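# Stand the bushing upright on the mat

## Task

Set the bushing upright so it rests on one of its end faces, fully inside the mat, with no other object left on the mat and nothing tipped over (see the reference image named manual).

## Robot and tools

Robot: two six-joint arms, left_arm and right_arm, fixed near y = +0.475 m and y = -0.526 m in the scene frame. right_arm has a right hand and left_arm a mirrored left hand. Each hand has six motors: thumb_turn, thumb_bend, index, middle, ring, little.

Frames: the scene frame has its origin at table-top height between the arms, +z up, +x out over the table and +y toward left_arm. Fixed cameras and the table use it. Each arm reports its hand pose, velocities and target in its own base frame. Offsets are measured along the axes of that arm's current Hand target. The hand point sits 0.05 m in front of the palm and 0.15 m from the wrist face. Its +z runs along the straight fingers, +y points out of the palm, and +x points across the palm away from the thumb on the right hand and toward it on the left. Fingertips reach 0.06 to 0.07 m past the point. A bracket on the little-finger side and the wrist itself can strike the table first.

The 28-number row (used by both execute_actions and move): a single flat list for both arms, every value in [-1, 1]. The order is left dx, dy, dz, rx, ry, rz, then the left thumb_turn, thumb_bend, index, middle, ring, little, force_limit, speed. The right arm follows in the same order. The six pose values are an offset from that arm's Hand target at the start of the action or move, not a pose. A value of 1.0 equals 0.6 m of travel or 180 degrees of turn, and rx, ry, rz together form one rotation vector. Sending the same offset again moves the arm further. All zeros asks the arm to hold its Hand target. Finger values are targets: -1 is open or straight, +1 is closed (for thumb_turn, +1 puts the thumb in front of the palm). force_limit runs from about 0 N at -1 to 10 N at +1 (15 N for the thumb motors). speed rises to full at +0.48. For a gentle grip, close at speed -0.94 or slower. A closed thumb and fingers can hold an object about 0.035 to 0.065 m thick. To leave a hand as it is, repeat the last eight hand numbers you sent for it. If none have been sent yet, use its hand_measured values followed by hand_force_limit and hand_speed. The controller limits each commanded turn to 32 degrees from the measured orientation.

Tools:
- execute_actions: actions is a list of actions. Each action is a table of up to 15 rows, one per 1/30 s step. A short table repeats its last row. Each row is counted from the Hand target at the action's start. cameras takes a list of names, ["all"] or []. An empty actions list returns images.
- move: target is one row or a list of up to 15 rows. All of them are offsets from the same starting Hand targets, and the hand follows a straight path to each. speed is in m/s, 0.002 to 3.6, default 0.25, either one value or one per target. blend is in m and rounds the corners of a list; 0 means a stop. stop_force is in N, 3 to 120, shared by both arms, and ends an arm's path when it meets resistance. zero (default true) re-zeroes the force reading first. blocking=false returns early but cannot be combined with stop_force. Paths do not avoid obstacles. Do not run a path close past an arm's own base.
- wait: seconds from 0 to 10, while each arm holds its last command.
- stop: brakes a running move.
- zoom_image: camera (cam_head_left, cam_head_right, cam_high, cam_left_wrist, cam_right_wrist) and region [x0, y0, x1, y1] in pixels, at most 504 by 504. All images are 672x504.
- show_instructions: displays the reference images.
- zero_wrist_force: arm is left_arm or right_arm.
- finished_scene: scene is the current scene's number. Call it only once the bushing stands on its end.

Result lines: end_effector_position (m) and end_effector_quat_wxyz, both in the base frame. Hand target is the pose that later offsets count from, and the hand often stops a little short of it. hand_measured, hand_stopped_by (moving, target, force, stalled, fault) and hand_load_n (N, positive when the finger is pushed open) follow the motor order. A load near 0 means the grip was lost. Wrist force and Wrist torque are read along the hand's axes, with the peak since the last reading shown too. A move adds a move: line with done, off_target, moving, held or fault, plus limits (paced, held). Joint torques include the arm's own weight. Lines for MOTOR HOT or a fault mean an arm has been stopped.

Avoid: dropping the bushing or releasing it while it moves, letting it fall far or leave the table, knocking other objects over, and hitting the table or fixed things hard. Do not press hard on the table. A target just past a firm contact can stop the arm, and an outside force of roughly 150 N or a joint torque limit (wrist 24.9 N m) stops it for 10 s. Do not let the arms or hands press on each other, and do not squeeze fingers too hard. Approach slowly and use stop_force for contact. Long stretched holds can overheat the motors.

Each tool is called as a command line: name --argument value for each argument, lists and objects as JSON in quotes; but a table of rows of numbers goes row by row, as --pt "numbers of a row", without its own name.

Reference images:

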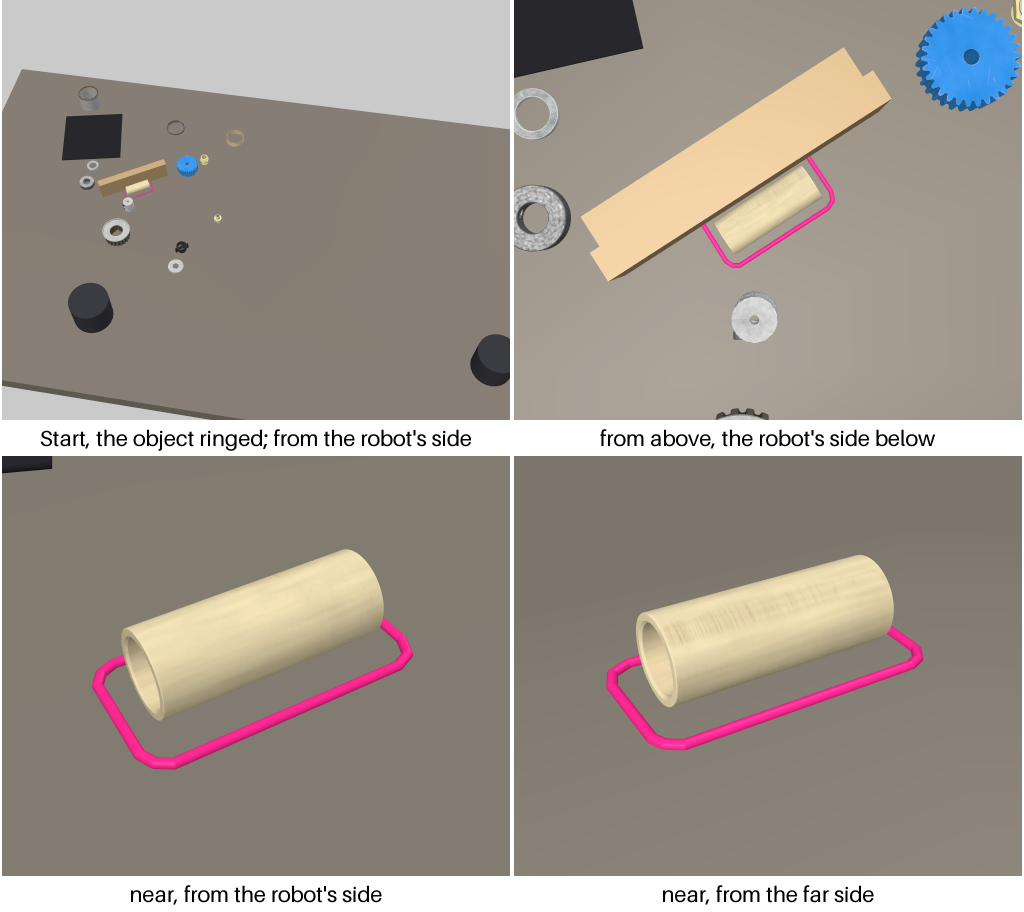

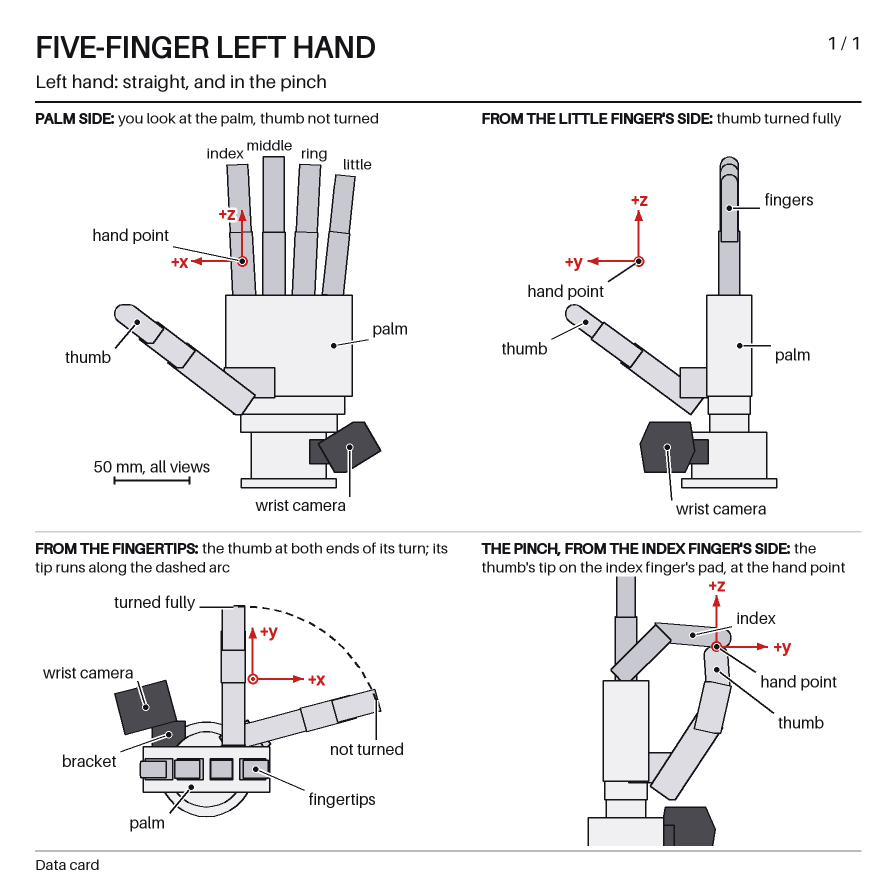

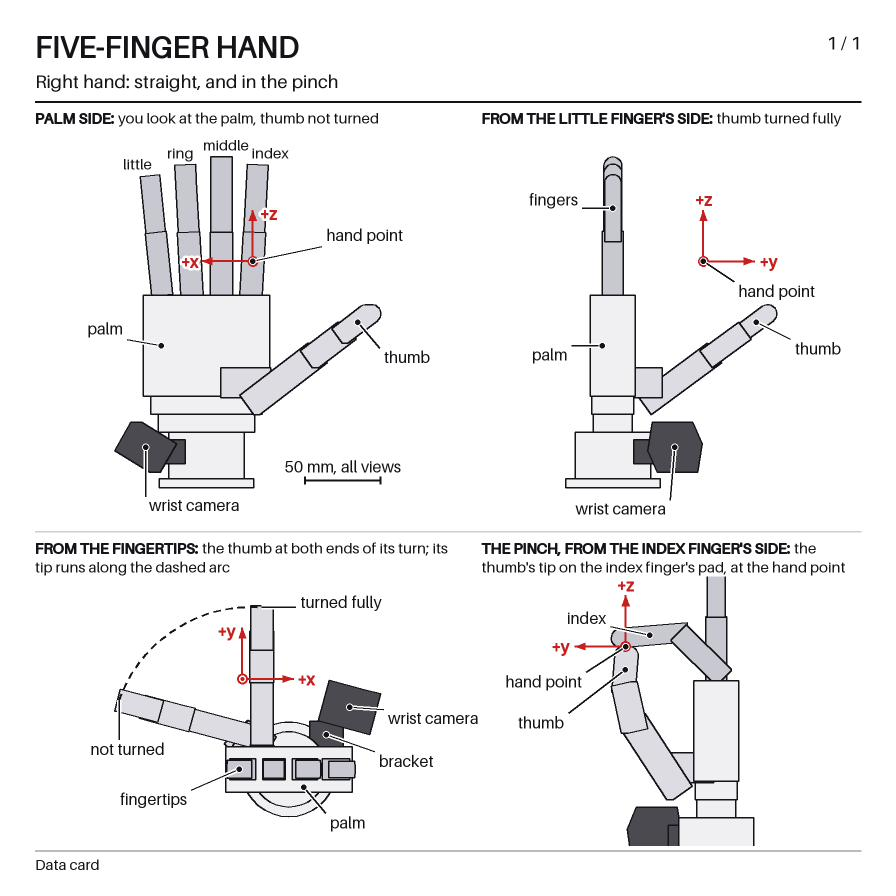

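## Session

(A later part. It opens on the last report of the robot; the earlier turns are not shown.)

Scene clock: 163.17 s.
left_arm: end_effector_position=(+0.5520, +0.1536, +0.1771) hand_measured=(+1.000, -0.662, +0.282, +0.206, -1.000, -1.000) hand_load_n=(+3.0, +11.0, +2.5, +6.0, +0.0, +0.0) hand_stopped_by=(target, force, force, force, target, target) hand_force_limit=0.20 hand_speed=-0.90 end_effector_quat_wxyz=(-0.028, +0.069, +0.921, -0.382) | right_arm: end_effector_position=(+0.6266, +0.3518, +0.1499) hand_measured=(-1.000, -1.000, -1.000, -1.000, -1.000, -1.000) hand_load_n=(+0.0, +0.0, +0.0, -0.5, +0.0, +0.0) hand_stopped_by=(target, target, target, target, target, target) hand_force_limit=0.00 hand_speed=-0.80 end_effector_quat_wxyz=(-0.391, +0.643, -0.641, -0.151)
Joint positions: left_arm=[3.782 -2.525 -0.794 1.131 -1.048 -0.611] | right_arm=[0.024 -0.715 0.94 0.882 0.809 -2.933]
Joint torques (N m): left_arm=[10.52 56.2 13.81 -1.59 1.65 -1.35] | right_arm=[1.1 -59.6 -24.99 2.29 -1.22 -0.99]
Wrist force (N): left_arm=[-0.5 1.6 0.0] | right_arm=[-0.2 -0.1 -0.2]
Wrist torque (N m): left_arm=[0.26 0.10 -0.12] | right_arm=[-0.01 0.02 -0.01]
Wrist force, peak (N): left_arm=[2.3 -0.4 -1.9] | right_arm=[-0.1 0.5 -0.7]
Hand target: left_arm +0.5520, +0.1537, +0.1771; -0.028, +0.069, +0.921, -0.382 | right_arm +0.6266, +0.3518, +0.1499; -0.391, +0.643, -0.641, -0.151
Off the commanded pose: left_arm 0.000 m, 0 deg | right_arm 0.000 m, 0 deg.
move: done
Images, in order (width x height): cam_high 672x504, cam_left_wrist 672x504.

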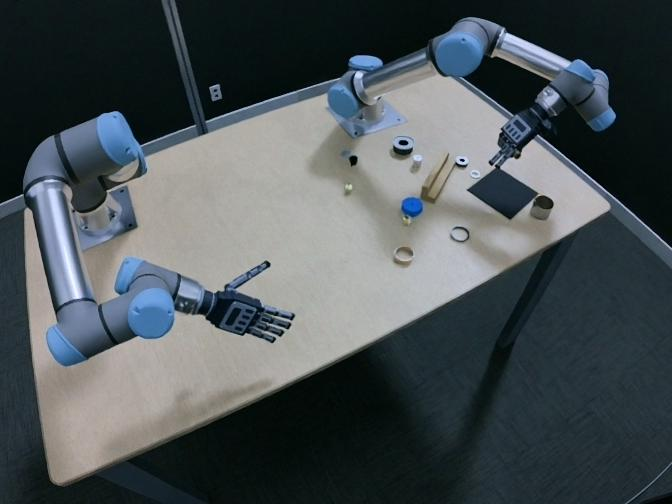

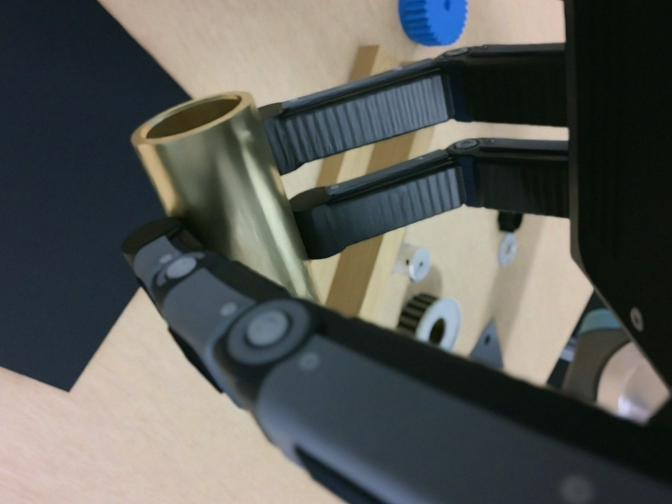

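move --target '[0,0.1355,0.1355,0,0,0,1,-0.1,0.4,0.4,-1,-1,0.2,-0.9,0,0,0,0,0,0,-1,-1,-1,-1,-1,-1,0,-0.8]' --speed 0.12 --stop_force 12 --cameras '[]'

move --target '[0,0,0,0,0,0,1,-0.1,-0.3,0.4,-1,-1,0.2,-0.5,0,0,0,0,0,0,-1,-1,-1,-1,-1,-1,0,-0.8]' --cameras '["cam_left_wrist","cam_high"]'

zoom_image --camera "cam_high" --region '[440, 100, 560, 220]'

Scene clock: 172.47 s.
left_arm: end_effector_position=(+0.5522, +0.1536, +0.0622) hand_measured=(+1.000, -0.662, +0.282, +0.206, -1.000, -1.000) hand_load_n=(+3.0, +11.0, +3.0, +6.0, +0.0, +0.0) hand_stopped_by=(target, force, force, force, target, target) hand_force_limit=0.20 hand_speed=-0.90 end_effector_quat_wxyz=(-0.028, +0.069, +0.921, -0.382) | right_arm: end_effector_position=(+0.6266, +0.3518, +0.1499) hand_measured=(-1.000, -1.000, -1.000, -1.000, -1.000, -1.000) hand_load_n=(+0.0, +0.0, +0.0, +0.0, +0.0, +0.0) hand_stopped_by=(target, target, target, target, target, target) hand_force_limit=0.00 hand_speed=-0.80 end_effector_quat_wxyz=(-0.391, +0.643, -0.641, -0.151)
Joint positions: left_arm=[3.781 -2.626 -0.903 1.341 -1.048 -0.611] | right_arm=[0.024 -0.715 0.94 0.882 0.809 -2.933]
Joint torques (N m): left_arm=[-11.41 50.81 24.98 -1.87 1.97 -1.32] | right_arm=[0.88 -59.43 -23.9 2.46 -1.32 -0.96]
Wrist force (N): left_arm=[-0.6 2.2 -0.3] | right_arm=[0.1 0.4 -0.6]
Wrist torque (N m): left_arm=[0.42 0.09 -0.14] | right_arm=[0.09 -0.01 0.02]
Wrist force, peak (N): left_arm=[-1.0 3.2 0.5] | right_arm=[-0.2 0.5 -0.7]
Hand target: left_arm +0.5522, +0.1536, +0.0622; -0.028, +0.069, +0.921, -0.382 | right_arm +0.6266, +0.3518, +0.1499; -0.391, +0.643, -0.641, -0.151
Off the commanded pose: left_arm 0.000 m, 0 deg | right_arm 0.000 m, 0 deg.
move: done
No camera images: "cameras" was empty.

Scene clock: 173.17 s.
left_arm: end_effector_position=(+0.5522, +0.1536, +0.0622) hand_measured=(+1.000, -0.662, -0.300, +0.206, -1.000, -1.000) hand_load_n=(+2.0, +8.0, +0.0, +6.5, +0.0, +0.0) hand_stopped_by=(target, force, target, force, target, target) hand_force_limit=0.20 hand_speed=-0.50 end_effector_quat_wxyz=(-0.028, +0.069, +0.921, -0.382) | right_arm: end_effector_position=(+0.6266, +0.3518, +0.1499) hand_measured=(-1.000, -1.000, -1.000, -1.000, -1.000, -1.000) hand_load_n=(+0.0, +0.0, +0.0, +0.5, +0.0, -0.5) hand_stopped_by=(target, target, target, target, target, target) hand_force_limit=0.00 hand_speed=-0.80 end_effector_quat_wxyz=(-0.391, +0.643, -0.641, -0.151)
Joint positions: left_arm=[3.781 -2.626 -0.903 1.341 -1.048 -0.611] | right_arm=[0.024 -0.715 0.94 0.882 0.809 -2.933]
Joint torques (N m): left_arm=[-10.8 45.9 24.55 -2.3 1.42 -0.82] | right_arm=[0.67 -59.83 -23.78 2.7 -1.5 -1.01]
Wrist force (N): left_arm=[-0.9 2.1 0.0] | right_arm=[-0.1 0.3 -0.2]
Wrist torque (N m): left_arm=[0.38 0.14 -0.16] | right_arm=[0.05 0.01 0.01]
Wrist force, peak (N): left_arm=[-0.9 2.6 0.0] | right_arm=[0.0 0.7 -0.4]
Hand target: left_arm +0.5522, +0.1536, +0.0622; -0.028, +0.069, +0.921, -0.382 | right_arm +0.6266, +0.3518, +0.1499; -0.391, +0.643, -0.641, -0.151
Off the commanded pose: left_arm 0.000 m, 0 deg | right_arm 0.000 m, 0 deg.
move: done
Images, in order (width x height): cam_high 672x504, cam_left_wrist 672x504.

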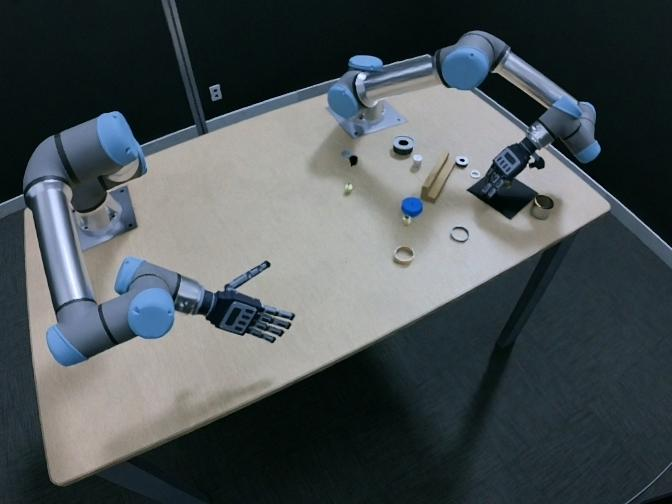

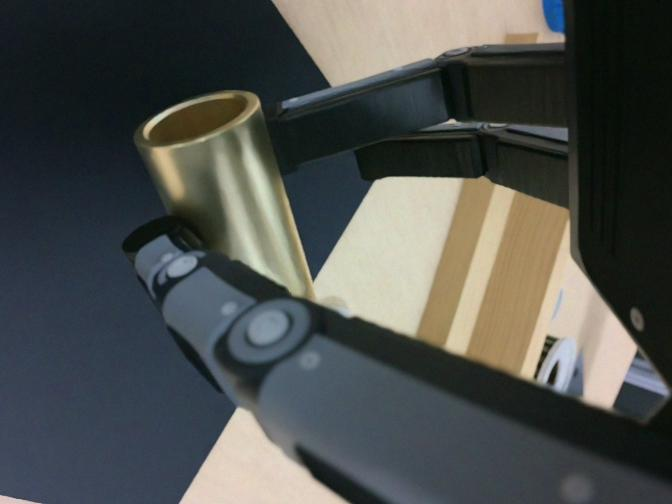

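Scaled by 4.200 from the camera's 672x504 image, which has a finer 960x720 frame.

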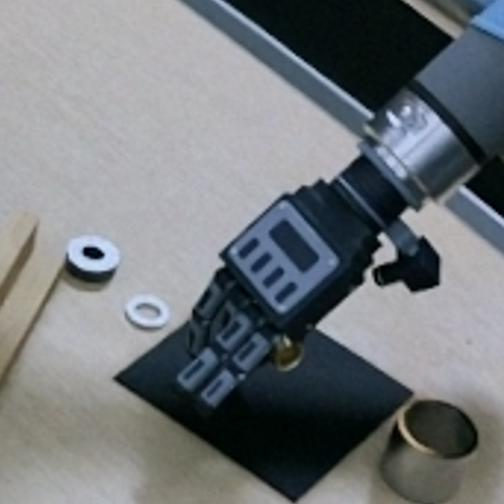

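move --target '[0,0,0,0,0,0,1,-0.1,-0.3,0.19,-1,-1,0.2,-0.95,0,0,0,0,0,0,-1,-1,-1,-1,-1,-1,0,-0.8]' --cameras '["cam_left_wrist"]'

Scene clock: 178.30 s.
left_arm: end_effector_position=(+0.5522, +0.1536, +0.0622) hand_measured=(+1.000, -0.660, -0.300, +0.190, -1.000, -1.000) hand_load_n=(+0.0, +1.5, +0.0, +1.0, +0.0, +0.0) hand_stopped_by=(target, force, target, target, target, target) hand_force_limit=0.20 hand_speed=-0.95 end_effector_quat_wxyz=(-0.028, +0.069, +0.921, -0.382) | right_arm: end_effector_position=(+0.6266, +0.3518, +0.1499) hand_measured=(-1.000, -1.000, -1.000, -1.000, -1.000, -1.000) hand_load_n=(+0.0, +0.0, +0.0, +0.0, +0.0, +0.0) hand_stopped_by=(target, target, target, target, target, target) hand_force_limit=0.00 hand_speed=-0.80 end_effector_quat_wxyz=(-0.391, +0.643, -0.641, -0.151)
Joint positions: left_arm=[3.781 -2.626 -0.903 1.341 -1.048 -0.611] | right_arm=[0.024 -0.715 0.94 0.882 0.809 -2.933]
Joint torques (N m): left_arm=[-5.57 43.65 20.14 -3.86 -0.7 0.5] | right_arm=[1.94 -59.16 -24.29 2.58 -1.35 -0.9]
Wrist force (N): left_arm=[-1.2 1.1 -1.1] | right_arm=[-0.2 0.3 -0.3]
Wrist torque (N m): left_arm=[0.36 0.13 -0.14] | right_arm=[0.06 0.04 0.00]
Wrist force, peak (N): left_arm=[-1.0 2.6 -0.1] | right_arm=[0.1 0.8 -0.2]
Hand target: left_arm +0.5522, +0.1536, +0.0622; -0.028, +0.069, +0.921, -0.382 | right_arm +0.6266, +0.3518, +0.1499; -0.391, +0.643, -0.641, -0.151
Off the commanded pose: left_arm 0.000 m, 0 deg | right_arm 0.000 m, 0 deg.
move: done
Images, in order (width x height): cam_left_wrist 672x504.

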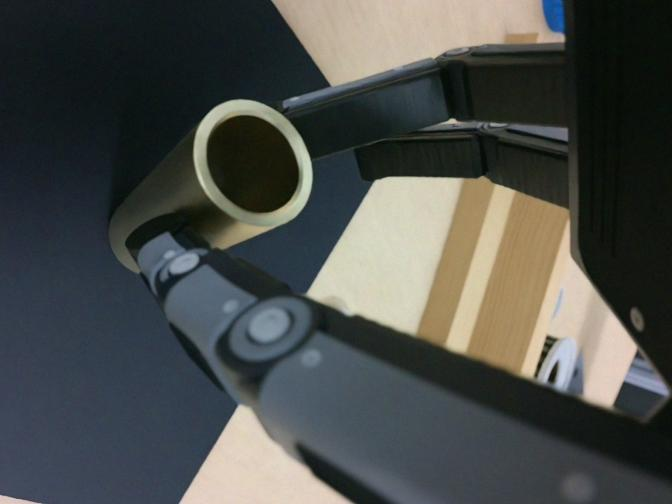

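move --target '[0,-0.008,-0.008,0,-0.106,0.106,1,-0.1,-0.3,0.19,-1,-1,0.2,-0.95,0,0,0,0,0,0,-1,-1,-1,-1,-1,-1,0,-0.8]' --speed 0.1 --cameras '["cam_left_wrist","cam_high"]'

zoom_image --camera "cam_high" --region '[460, 130, 560, 230]'

Scene clock: 183.90 s.
left_arm: end_effector_position=(+0.5521, +0.1536, +0.0690) hand_measured=(+1.000, -0.660, -0.300, +0.190, -1.000, -1.000) hand_load_n=(+0.5, +1.5, +0.0, +1.5, +0.0, +0.0) hand_stopped_by=(target, force, target, target, target, target) hand_force_limit=0.20 hand_speed=-0.95 end_effector_quat_wxyz=(+0.188, +0.156, +0.889, -0.388) | right_arm: end_effector_position=(+0.6266, +0.3518, +0.1499) hand_measured=(-1.000, -1.000, -1.000, -1.000, -1.000, -1.000) hand_load_n=(+0.0, +0.0, +0.0, +0.0, +0.0, +0.0) hand_stopped_by=(target, target, target, target, target, target) hand_force_limit=0.00 hand_speed=-0.80 end_effector_quat_wxyz=(-0.391, +0.643, -0.641, -0.151)
Joint positions: left_arm=[3.909 -2.432 -1.278 1.613 -0.815 -0.243] | right_arm=[0.024 -0.715 0.94 0.882 0.809 -2.933]
Joint torques (N m): left_arm=[-11.22 38.64 23.18 -3.91 -0.46 -1.14] | right_arm=[0.17 -60.34 -23.51 2.63 -1.55 -0.98]
Wrist force (N): left_arm=[0.6 1.2 -0.5] | right_arm=[-0.1 0.3 -0.5]
Wrist torque (N m): left_arm=[0.22 0.09 0.03] | right_arm=[0.08 0.03 0.00]
Wrist force, peak (N): left_arm=[0.0 2.6 -0.7] | right_arm=[-0.2 0.4 -0.7]
Hand target: left_arm +0.5522, +0.1536, +0.0689; +0.188, +0.156, +0.889, -0.388 | right_arm +0.6266, +0.3518, +0.1499; -0.391, +0.643, -0.641, -0.151
Off the commanded pose: left_arm 0.000 m, 0 deg | right_arm 0.000 m, 0 deg.
move: done
Images, in order (width x height): cam_high 672x504, cam_left_wrist 672x504.

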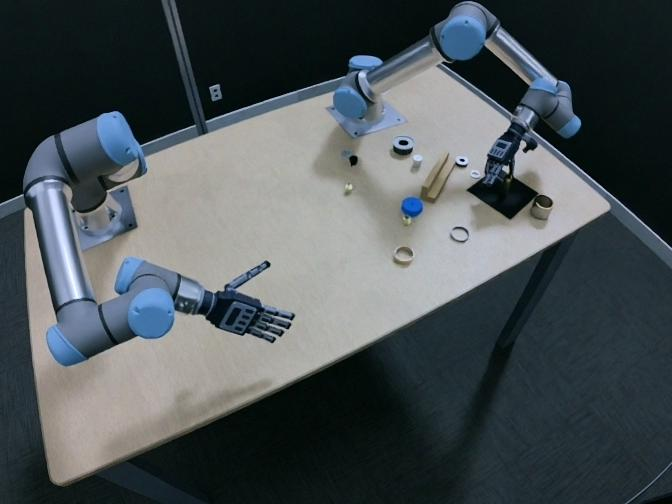

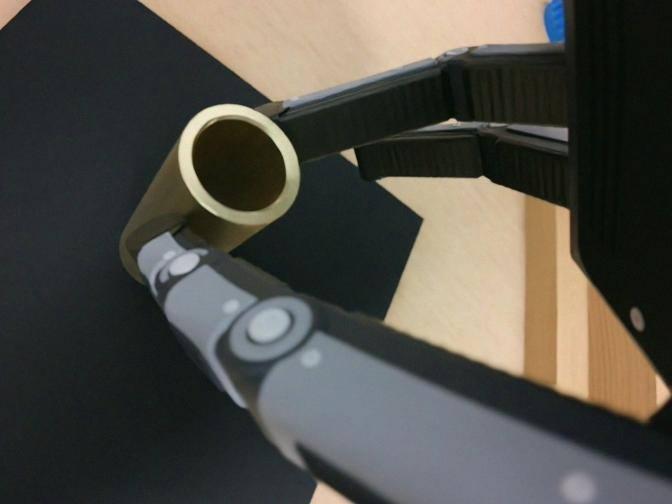

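Scaled by 5.040 from the camera's 672x504 image, which has a finer 960x720 frame.

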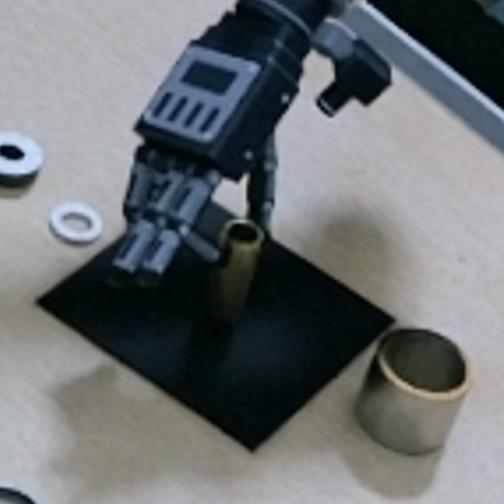

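zoom_image --camera "cam_left_wrist" --region '[80, 80, 330, 330]'

zoom_image --camera "cam_high" --region '[485, 160, 555, 230]'

Scaled by 2.016 from the camera's 672x504 image, which has a finer 960x720 frame.

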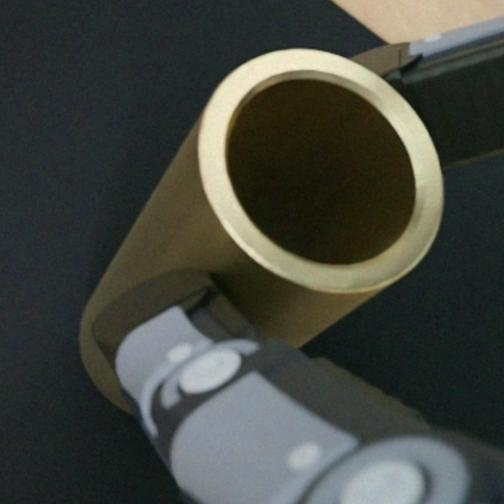

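Scaled by 7.200 from the camera's 672x504 image, which has a finer 960x720 frame.

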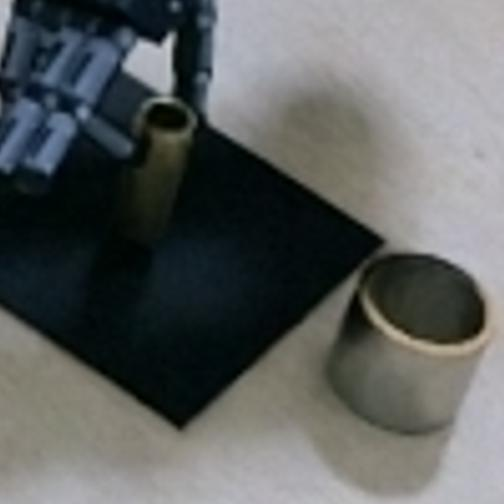

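move --target '[0,0,0,0.02,0.002,-0.016,1,-0.1,-0.3,0.19,-1,-1,0.2,-0.95,0,0,0,0,0,0,-1,-1,-1,-1,-1,-1,0,-0.8]' --speed 0.06 --cameras '[]'

move --target '[0.0228,0.0315,0.0315,0,0,0,1,-0.1,-0.3,0.19,-1,-1,0.2,-0.95,0,0,0,0,0,0,-1,-1,-1,-1,-1,-1,0,-0.8]' --speed 0.008 --stop_force 3 --cameras '["cam_left_wrist","cam_high"]'

zoom_image --camera "cam_high" --region '[485, 160, 555, 230]'

Scene clock: 192.73 s.
left_arm: end_effector_position=(+0.5522, +0.1537, +0.0689) hand_measured=(+1.000, -0.660, -0.300, +0.190, -1.000, -1.000) hand_load_n=(+0.5, +1.5, +0.0, +1.0, +0.0, +0.0) hand_stopped_by=(target, force, target, target, target, target) hand_force_limit=0.20 hand_speed=-0.95 end_effector_quat_wxyz=(+0.170, +0.141, +0.880, -0.419) | right_arm: end_effector_position=(+0.6266, +0.3518, +0.1499) hand_measured=(-1.000, -1.000, -1.000, -1.000, -1.000, -1.000) hand_load_n=(-0.5, +0.0, +0.0, +0.0, +0.0, +0.0) hand_stopped_by=(target, target, target, target, target, target) hand_force_limit=0.00 hand_speed=-0.80 end_effector_quat_wxyz=(-0.391, +0.643, -0.641, -0.151)
Joint positions: left_arm=[3.913 -2.475 -1.236 1.525 -0.808 -0.229] | right_arm=[0.024 -0.715 0.94 0.882 0.809 -2.933]
Joint torques (N m): left_arm=[4.85 53.6 2.67 -1.78 1.06 -0.82] | right_arm=[0.29 -60.34 -25.18 2.72 -1.38 -1.03]
Wrist force (N): left_arm=[0.9 0.3 -0.9] | right_arm=[-0.2 -0.2 -0.2]
Wrist torque (N m): left_arm=[0.17 -0.02 0.03] | right_arm=[-0.02 0.03 -0.01]
Wrist force, peak (N): left_arm=[1.0 1.8 -0.2] | right_arm=[-0.1 0.6 -0.5]
Hand target: left_arm +0.5522, +0.1536, +0.0689; +0.170, +0.141, +0.881, -0.419 | right_arm +0.6266, +0.3518, +0.1499; -0.391, +0.643, -0.641, -0.151
Off the commanded pose: left_arm 0.000 m, 0 deg | right_arm 0.000 m, 0 deg.
move: done
No camera images: "cameras" was empty.

Scene clock: 197.07 s.
left_arm: end_effector_position=(+0.5506, +0.1516, +0.0390) hand_measured=(+1.000, -0.660, -0.300, +0.190, -1.000, -1.000) hand_load_n=(-0.5, +2.5, +0.0, +1.0, +0.0, +0.0) hand_stopped_by=(target, force, target, target, target, target) hand_force_limit=0.20 hand_speed=-0.95 end_effector_quat_wxyz=(+0.170, +0.141, +0.880, -0.419) | right_arm: end_effector_position=(+0.6266, +0.3518, +0.1499) hand_measured=(-1.000, -1.000, -1.000, -1.000, -1.000, -1.000) hand_load_n=(+0.0, -0.5, +0.0, +0.0, +0.0, +0.0) hand_stopped_by=(target, target, target, target, target, target) hand_force_limit=0.00 hand_speed=-0.80 end_effector_quat_wxyz=(-0.391, +0.643, -0.641, -0.151)
Joint positions: left_arm=[3.912 -2.512 -1.253 1.579 -0.808 -0.23] | right_arm=[0.024 -0.715 0.94 0.882 0.809 -2.933]
Joint torques (N m): left_arm=[-12.01 52.71 6.92 -3.81 2.61 -1.7] | right_arm=[0.84 -59.85 -24.8 2.81 -1.47 -1.04]
Wrist force (N): left_arm=[-0.8 -1.1 -3.3] | right_arm=[0.1 0.4 -0.1]
Wrist torque (N m): left_arm=[0.10 0.06 0.05] | right_arm=[0.06 -0.03 0.02]
Wrist force, peak (N): left_arm=[-0.8 -1.3 -3.4] | right_arm=[-0.3 0.6 -0.8]
Hand target: left_arm +0.5506, +0.1516, +0.0390; +0.170, +0.141, +0.881, -0.419 | right_arm +0.6266, +0.3518, +0.1499; -0.391, +0.643, -0.641, -0.151
Off the commanded pose: left_arm 0.000 m, 0 deg | right_arm 0.000 m, 0 deg.
move: done
Images, in order (width x height): cam_high 672x504, cam_left_wrist 672x504.

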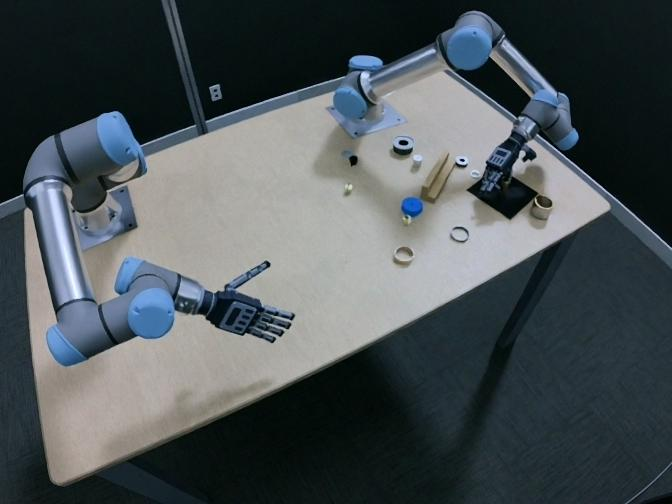

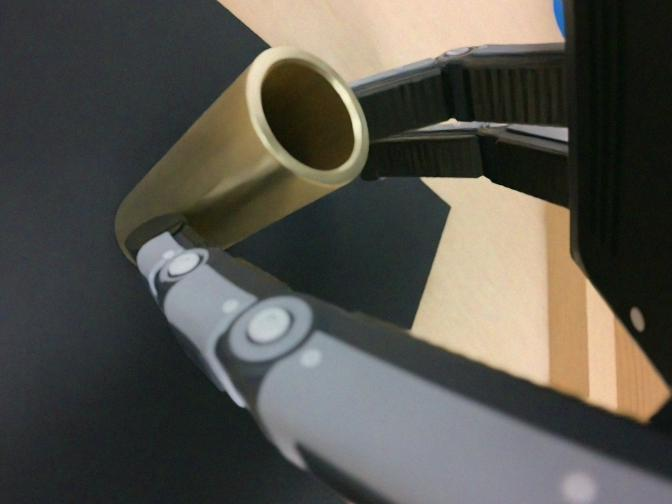

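Scaled by 7.200 from the camera's 672x504 image, which has a finer 960x720 frame.

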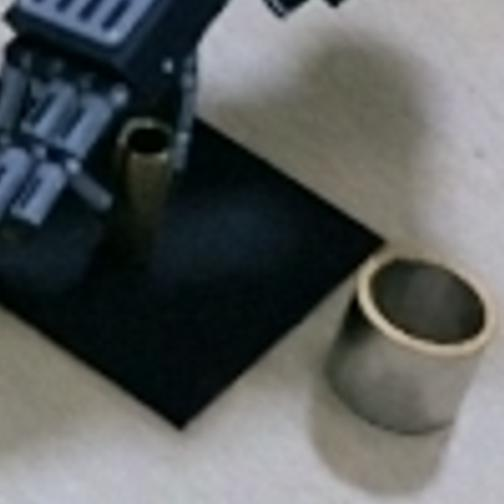

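move --target '[-0.005,-0.008,-0.007,0.054,0.001,-0.04,1,-0.1,-0.3,0.19,-1,-1,0.2,-0.95,0,0,0,0,0,0,-1,-1,-1,-1,-1,-1,0,-0.8]' --speed 0.05 --cameras '["cam_left_wrist","cam_high"]'

zoom_image --camera "cam_left_wrist" --region '[80, 20, 400, 300]'

zoom_image --camera "cam_high" --region '[485, 160, 555, 230]'

Scene clock: 203.80 s.
left_arm: end_effector_position=(+0.5508, +0.1518, +0.0460) hand_measured=(+1.000, -0.660, -0.300, +0.190, -1.000, -1.000) hand_load_n=(+0.5, +1.5, +0.0, +1.5, +0.0, +0.0) hand_stopped_by=(target, force, target, target, target, target) hand_force_limit=0.20 hand_speed=-0.95 end_effector_quat_wxyz=(+0.130, +0.100, +0.849, -0.502) | right_arm: end_effector_position=(+0.6266, +0.3518, +0.1499) hand_measured=(-1.000, -1.000, -1.000, -1.000, -1.000, -1.000) hand_load_n=(+0.0, +0.0, +0.0, +0.0, +0.0, +0.0) hand_stopped_by=(target, target, target, target, target, target) hand_force_limit=0.00 hand_speed=-0.80 end_effector_quat_wxyz=(-0.391, +0.643, -0.641, -0.151)
Joint positions: left_arm=[3.925 -2.611 -1.162 1.344 -0.785 -0.178] | right_arm=[0.024 -0.715 0.94 0.882 0.809 -2.933]
Joint torques (N m): left_arm=[5.51 56.27 2.31 -1.42 0.97 -1.25] | right_arm=[1.29 -59.42 -23.87 2.89 -1.46 -0.78]
Wrist force (N): left_arm=[0.3 2.1 -1.0] | right_arm=[0.2 0.4 -0.2]
Wrist torque (N m): left_arm=[0.31 0.06 -0.11] | right_arm=[0.06 -0.03 0.02]
Wrist force, peak (N): left_arm=[-1.0 -1.2 -3.2] | right_arm=[-0.4 0.5 -0.6]
Hand target: left_arm +0.5507, +0.1517, +0.0461; +0.130, +0.100, +0.849, -0.502 | right_arm +0.6266, +0.3518, +0.1499; -0.391, +0.643, -0.641, -0.151
Off the commanded pose: left_arm 0.000 m, 0 deg | right_arm 0.000 m, 0 deg.
move: done
Images, in order (width x height): cam_high 672x504, cam_left_wrist 672x504.

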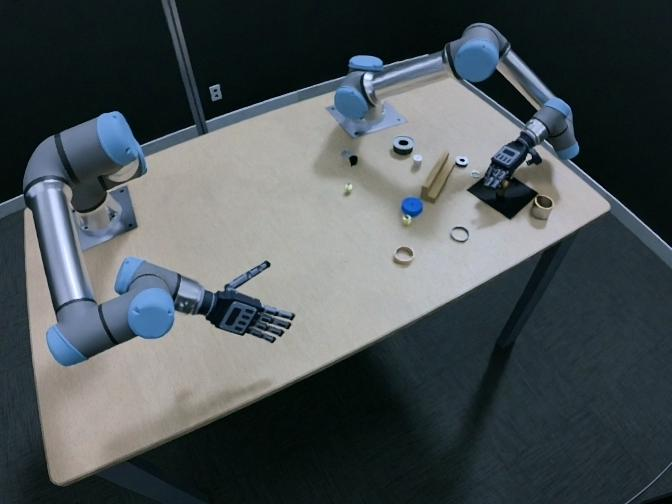

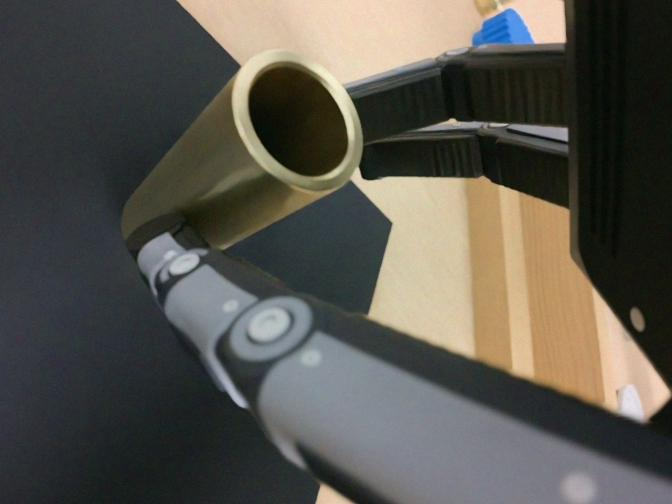

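Scaled by 1.575 from the camera's 672x504 image, which has a finer 960x720 frame.

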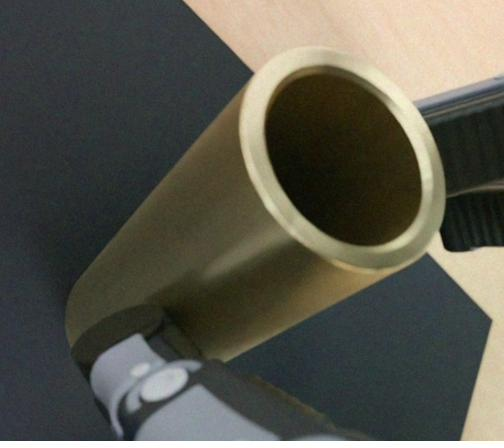

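Scaled by 7.200 from the camera's 672x504 image, which has a finer 960x720 frame.

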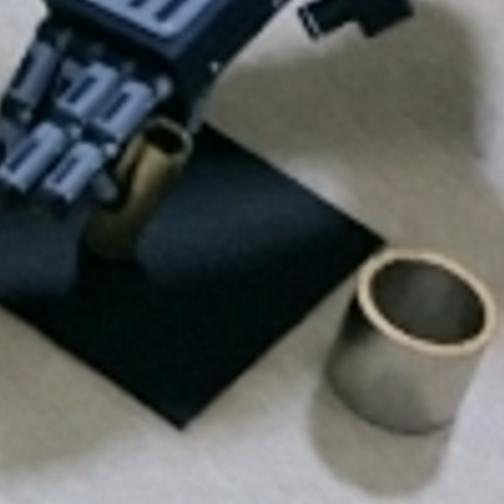

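move --target '[-0.006,-0.015,-0.009,-0.06,0.014,0.016,1,-0.1,-0.3,0.2,-1,-1,0.2,-0.95,0,0,0,0,0,0,-1,-1,-1,-1,-1,-1,0,-0.8]' --speed 0.05 --cameras '["cam_left_wrist","cam_high"]'

zoom_image --camera "cam_left_wrist" --region '[80, 20, 400, 300]'

zoom_image --camera "cam_high" --region '[485, 160, 555, 230]'

Scene clock: 209.63 s.
left_arm: end_effector_position=(+0.5507, +0.1519, +0.0572) hand_measured=(+1.000, -0.660, -0.300, +0.200, -1.000, -1.000) hand_load_n=(+1.0, +4.0, +0.0, +3.0, +0.0, +0.0) hand_stopped_by=(target, force, target, target, target, target) hand_force_limit=0.20 hand_speed=-0.95 end_effector_quat_wxyz=(+0.132, +0.119, +0.893, -0.414) end_effector_velocity=(+0.000, -0.002, +0.000) end_effector_angular_velocity=(-0.008, +0.003, -0.002) | right_arm: end_effector_position=(+0.6266, +0.3518, +0.1499) hand_measured=(-1.000, -1.000, -1.000, -1.000, -1.000, -1.000) hand_load_n=(+0.0, +0.0, +0.0, +0.0, +0.0, +0.0) hand_stopped_by=(target, target, target, target, target, target) hand_force_limit=0.00 hand_speed=-0.80 end_effector_quat_wxyz=(-0.391, +0.643, -0.641, -0.151)
Joint positions: left_arm=[3.887 -2.503 -1.192 1.528 -0.85 -0.329] | right_arm=[0.024 -0.715 0.94 0.882 0.809 -2.933]
Joint velocities: left_arm=[0 -0.003 -0.001 -0.007 0.002 0.005] | right_arm=[within noise]
Joint torques (N m): left_arm=[6.25 41.11 11.6 -4 3.07 1.71] | right_arm=[0.55 -59.8 -24.79 2.8 -1.53 -1.07]
Wrist force (N): left_arm=[0.8 1.6 -0.9] | right_arm=[0.0 0.4 -0.3]
Wrist torque (N m): left_arm=[0.29 -0.02 0.02] | right_arm=[0.07 0.01 0.01]
Wrist force, peak (N): left_arm=[0.5 2.6 -0.7] | right_arm=[-0.1 0.7 -0.4]
Hand target: left_arm +0.5508, +0.1520, +0.0572; +0.132, +0.119, +0.893, -0.414 | right_arm +0.6266, +0.3518, +0.1499; -0.391, +0.643, -0.641, -0.151
Off the commanded pose: left_arm 0.000 m, 0 deg | right_arm 0.000 m, 0 deg.
move: done
Images, in order (width x height): cam_high 672x504, cam_left_wrist 672x504.

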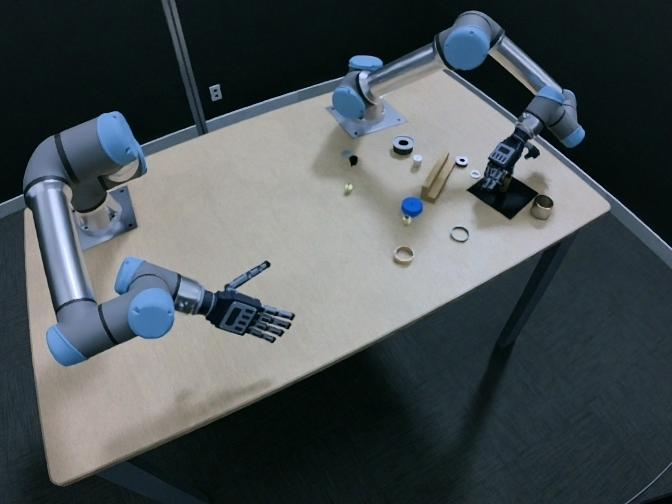

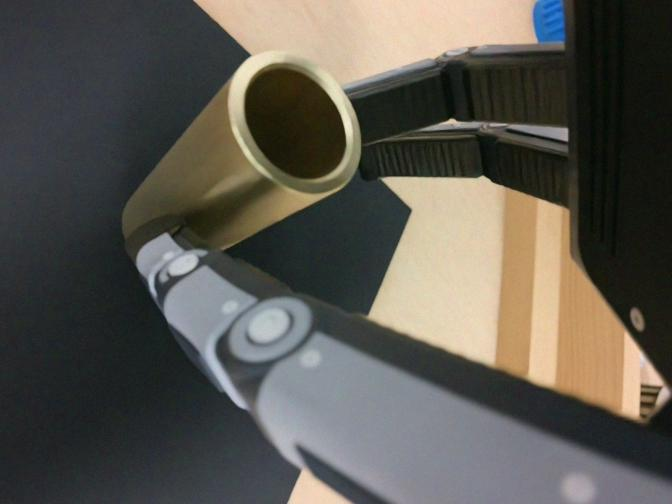

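Scaled by 1.575 from the camera's 672x504 image, which has a finer 960x720 frame.

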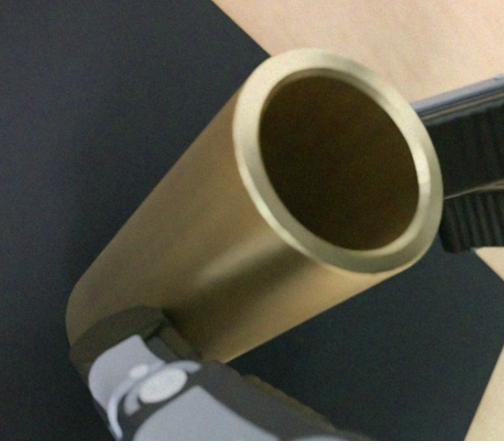

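Scaled by 7.200 from the camera's 672x504 image, which has a finer 960x720 frame.

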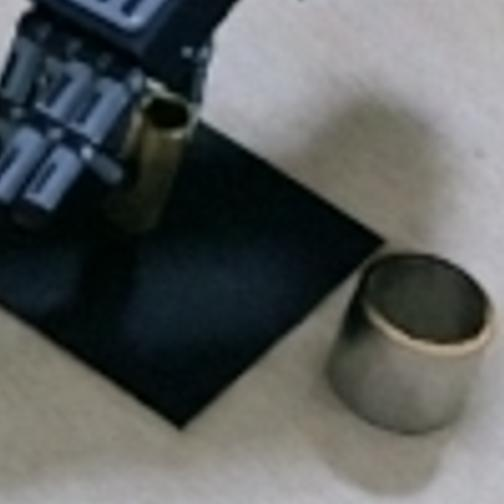

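move --target '[0.0107,0.0227,0.02,0,0,0,1,-0.1,-0.3,0.2,-1,-1,0.2,-0.95,0,0,0,0,0,0,-1,-1,-1,-1,-1,-1,0,-0.8]' --speed 0.006 --stop_force 3 --cameras '["cam_left_wrist","cam_high"]'

zoom_image --camera "cam_left_wrist" --region '[80, 20, 400, 300]'

zoom_image --camera "cam_high" --region '[485, 160, 555, 230]'

Scene clock: 216.00 s.
left_arm: end_effector_position=(+0.5508, +0.1520, +0.0409) hand_measured=(+1.000, -0.660, -0.300, +0.200, -1.000, -1.000) hand_load_n=(+0.5, +4.5, +0.0, +2.5, +0.0, +0.0) hand_stopped_by=(target, force, target, target, target, target) hand_force_limit=0.20 hand_speed=-0.95 end_effector_quat_wxyz=(+0.132, +0.119, +0.893, -0.414) | right_arm: end_effector_position=(+0.6266, +0.3518, +0.1499) hand_measured=(-1.000, -1.000, -1.000, -1.000, -1.000, -1.000) hand_load_n=(+0.0, +0.0, +0.0, +0.0, +0.0, +0.0) hand_stopped_by=(target, target, target, target, target, target) hand_force_limit=0.00 hand_speed=-0.80 end_effector_quat_wxyz=(-0.391, +0.643, -0.641, -0.151)
Joint positions: left_arm=[3.887 -2.525 -1.196 1.554 -0.85 -0.329] | right_arm=[0.024 -0.715 0.94 0.882 0.809 -2.933]
Joint torques (N m): left_arm=[-8.16 54.33 13.57 -3.86 2.31 -1.07] | right_arm=[0.44 -60.05 -24.26 3.01 -1.66 -1.17]
Wrist force (N): left_arm=[-0.7 -1.8 -3.2] | right_arm=[-0.5 0.3 -0.2]
Wrist torque (N m): left_arm=[0.12 0.05 0.04] | right_arm=[0.04 0.06 -0.02]
Wrist force, peak (N): left_arm=[-0.6 -2.3 -3.6] | right_arm=[0.2 0.6 -0.7]
Hand target: left_arm +0.5508, +0.1520, +0.0409; +0.132, +0.119, +0.893, -0.414 (not the last commanded pose) | right_arm +0.6266, +0.3518, +0.1499; -0.391, +0.643, -0.641, -0.151
Off the commanded pose: left_arm 0.003 m, 0 deg | right_arm 0.000 m, 0 deg.
move: contact (left_arm)
Images, in order (width x height): cam_high 672x504, cam_left_wrist 672x504.

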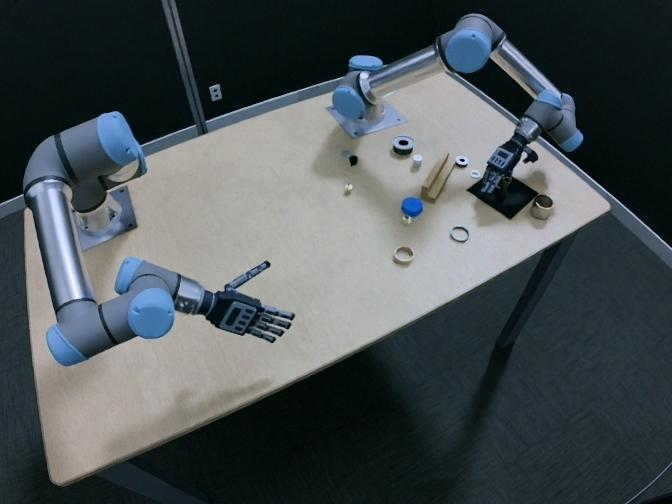

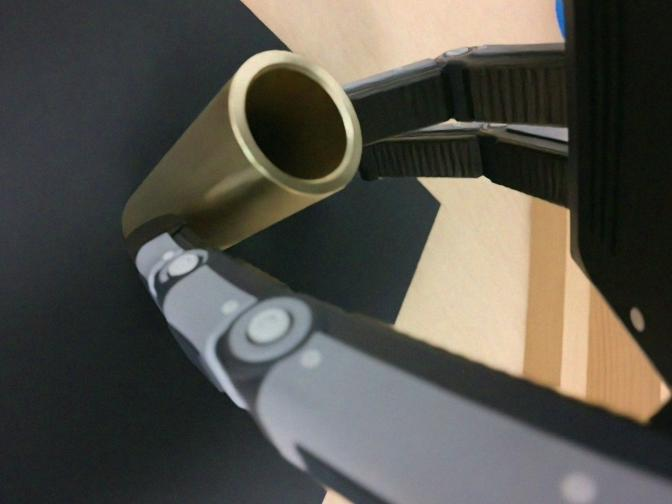

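Scaled by 1.575 from the camera's 672x504 image, which has a finer 960x720 frame.

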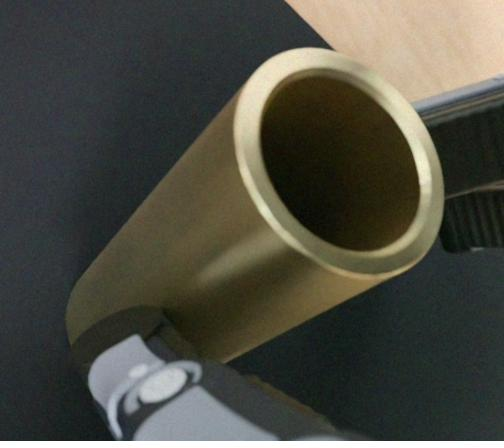

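Scaled by 7.200 from the camera's 672x504 image, which has a finer 960x720 frame.

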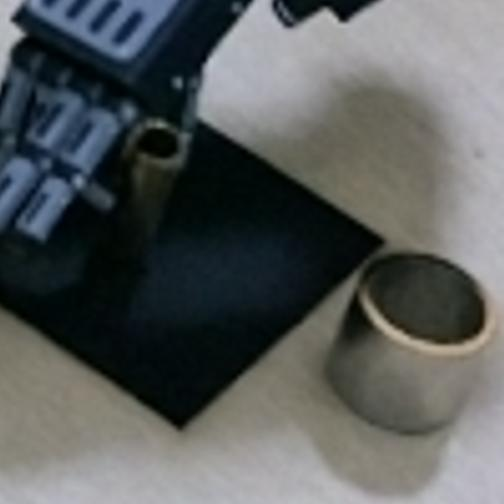

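move --target '[0,0,0,0,0,0,1,-0.9,-0.3,0.0,-1,-1,0.2,-0.9,0,0,0,0,0,0,-1,-1,-1,-1,-1,-1,0,-0.8]' --cameras '["cam_left_wrist","cam_high"]'

zoom_image --camera "cam_high" --region '[485, 160, 555, 230]'

Scene clock: 219.03 s.
left_arm: end_effector_position=(+0.5508, +0.1520, +0.0409) hand_measured=(+1.000, -0.900, -0.300, +0.000, -1.000, -1.000) hand_load_n=(+0.0, +0.0, +0.0, +0.0, +0.0, +0.0) hand_stopped_by=(target, target, target, target, target, target) hand_force_limit=0.20 hand_speed=-0.90 end_effector_quat_wxyz=(+0.132, +0.119, +0.893, -0.414) | right_arm: end_effector_position=(+0.6266, +0.3518, +0.1499) hand_measured=(-1.000, -1.000, -1.000, -1.000, -1.000, -1.000) hand_load_n=(+0.0, +0.0, +0.0, +0.0, +0.0, +0.0) hand_stopped_by=(target, target, target, target, target, target) hand_force_limit=0.00 hand_speed=-0.80 end_effector_quat_wxyz=(-0.391, +0.643, -0.641, -0.151)
Joint positions: left_arm=[3.887 -2.525 -1.196 1.554 -0.85 -0.329] | right_arm=[0.024 -0.715 0.94 0.882 0.809 -2.933]
Joint torques (N m): left_arm=[-5.38 53.72 21.5 -3.93 1.39 -1.09] | right_arm=[0.19 -58.18 -24.69 2.92 -1.52 -1.1]
Wrist force (N): left_arm=[0.1 0.7 -1.2] | right_arm=[-0.2 0.2 -0.1]
Wrist torque (N m): left_arm=[0.19 0.03 0.02] | right_arm=[0.03 0.02 0.00]
Wrist force, peak (N): left_arm=[-0.3 -2.1 -3.3] | right_arm=[0.1 0.5 -0.6]
Hand target: left_arm +0.5508, +0.1520, +0.0409; +0.132, +0.119, +0.893, -0.414 | right_arm +0.6266, +0.3518, +0.1499; -0.391, +0.643, -0.641, -0.151
Off the commanded pose: left_arm 0.000 m, 0 deg | right_arm 0.000 m, 0 deg.
move: done
Images, in order (width x height): cam_high 672x504, cam_left_wrist 672x504.

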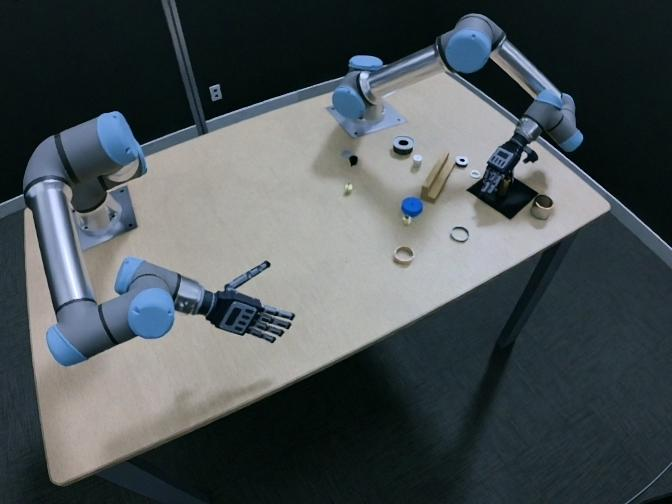

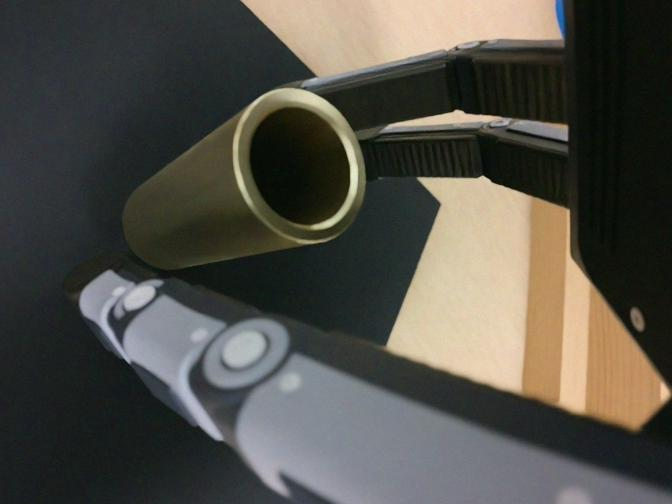

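Scaled by 7.200 from the camera's 672x504 image, which has a finer 960x720 frame.

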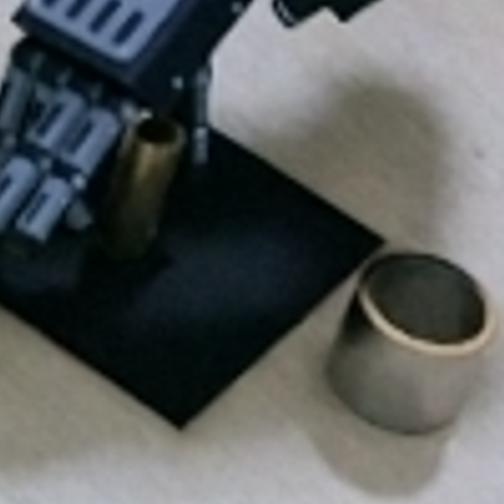

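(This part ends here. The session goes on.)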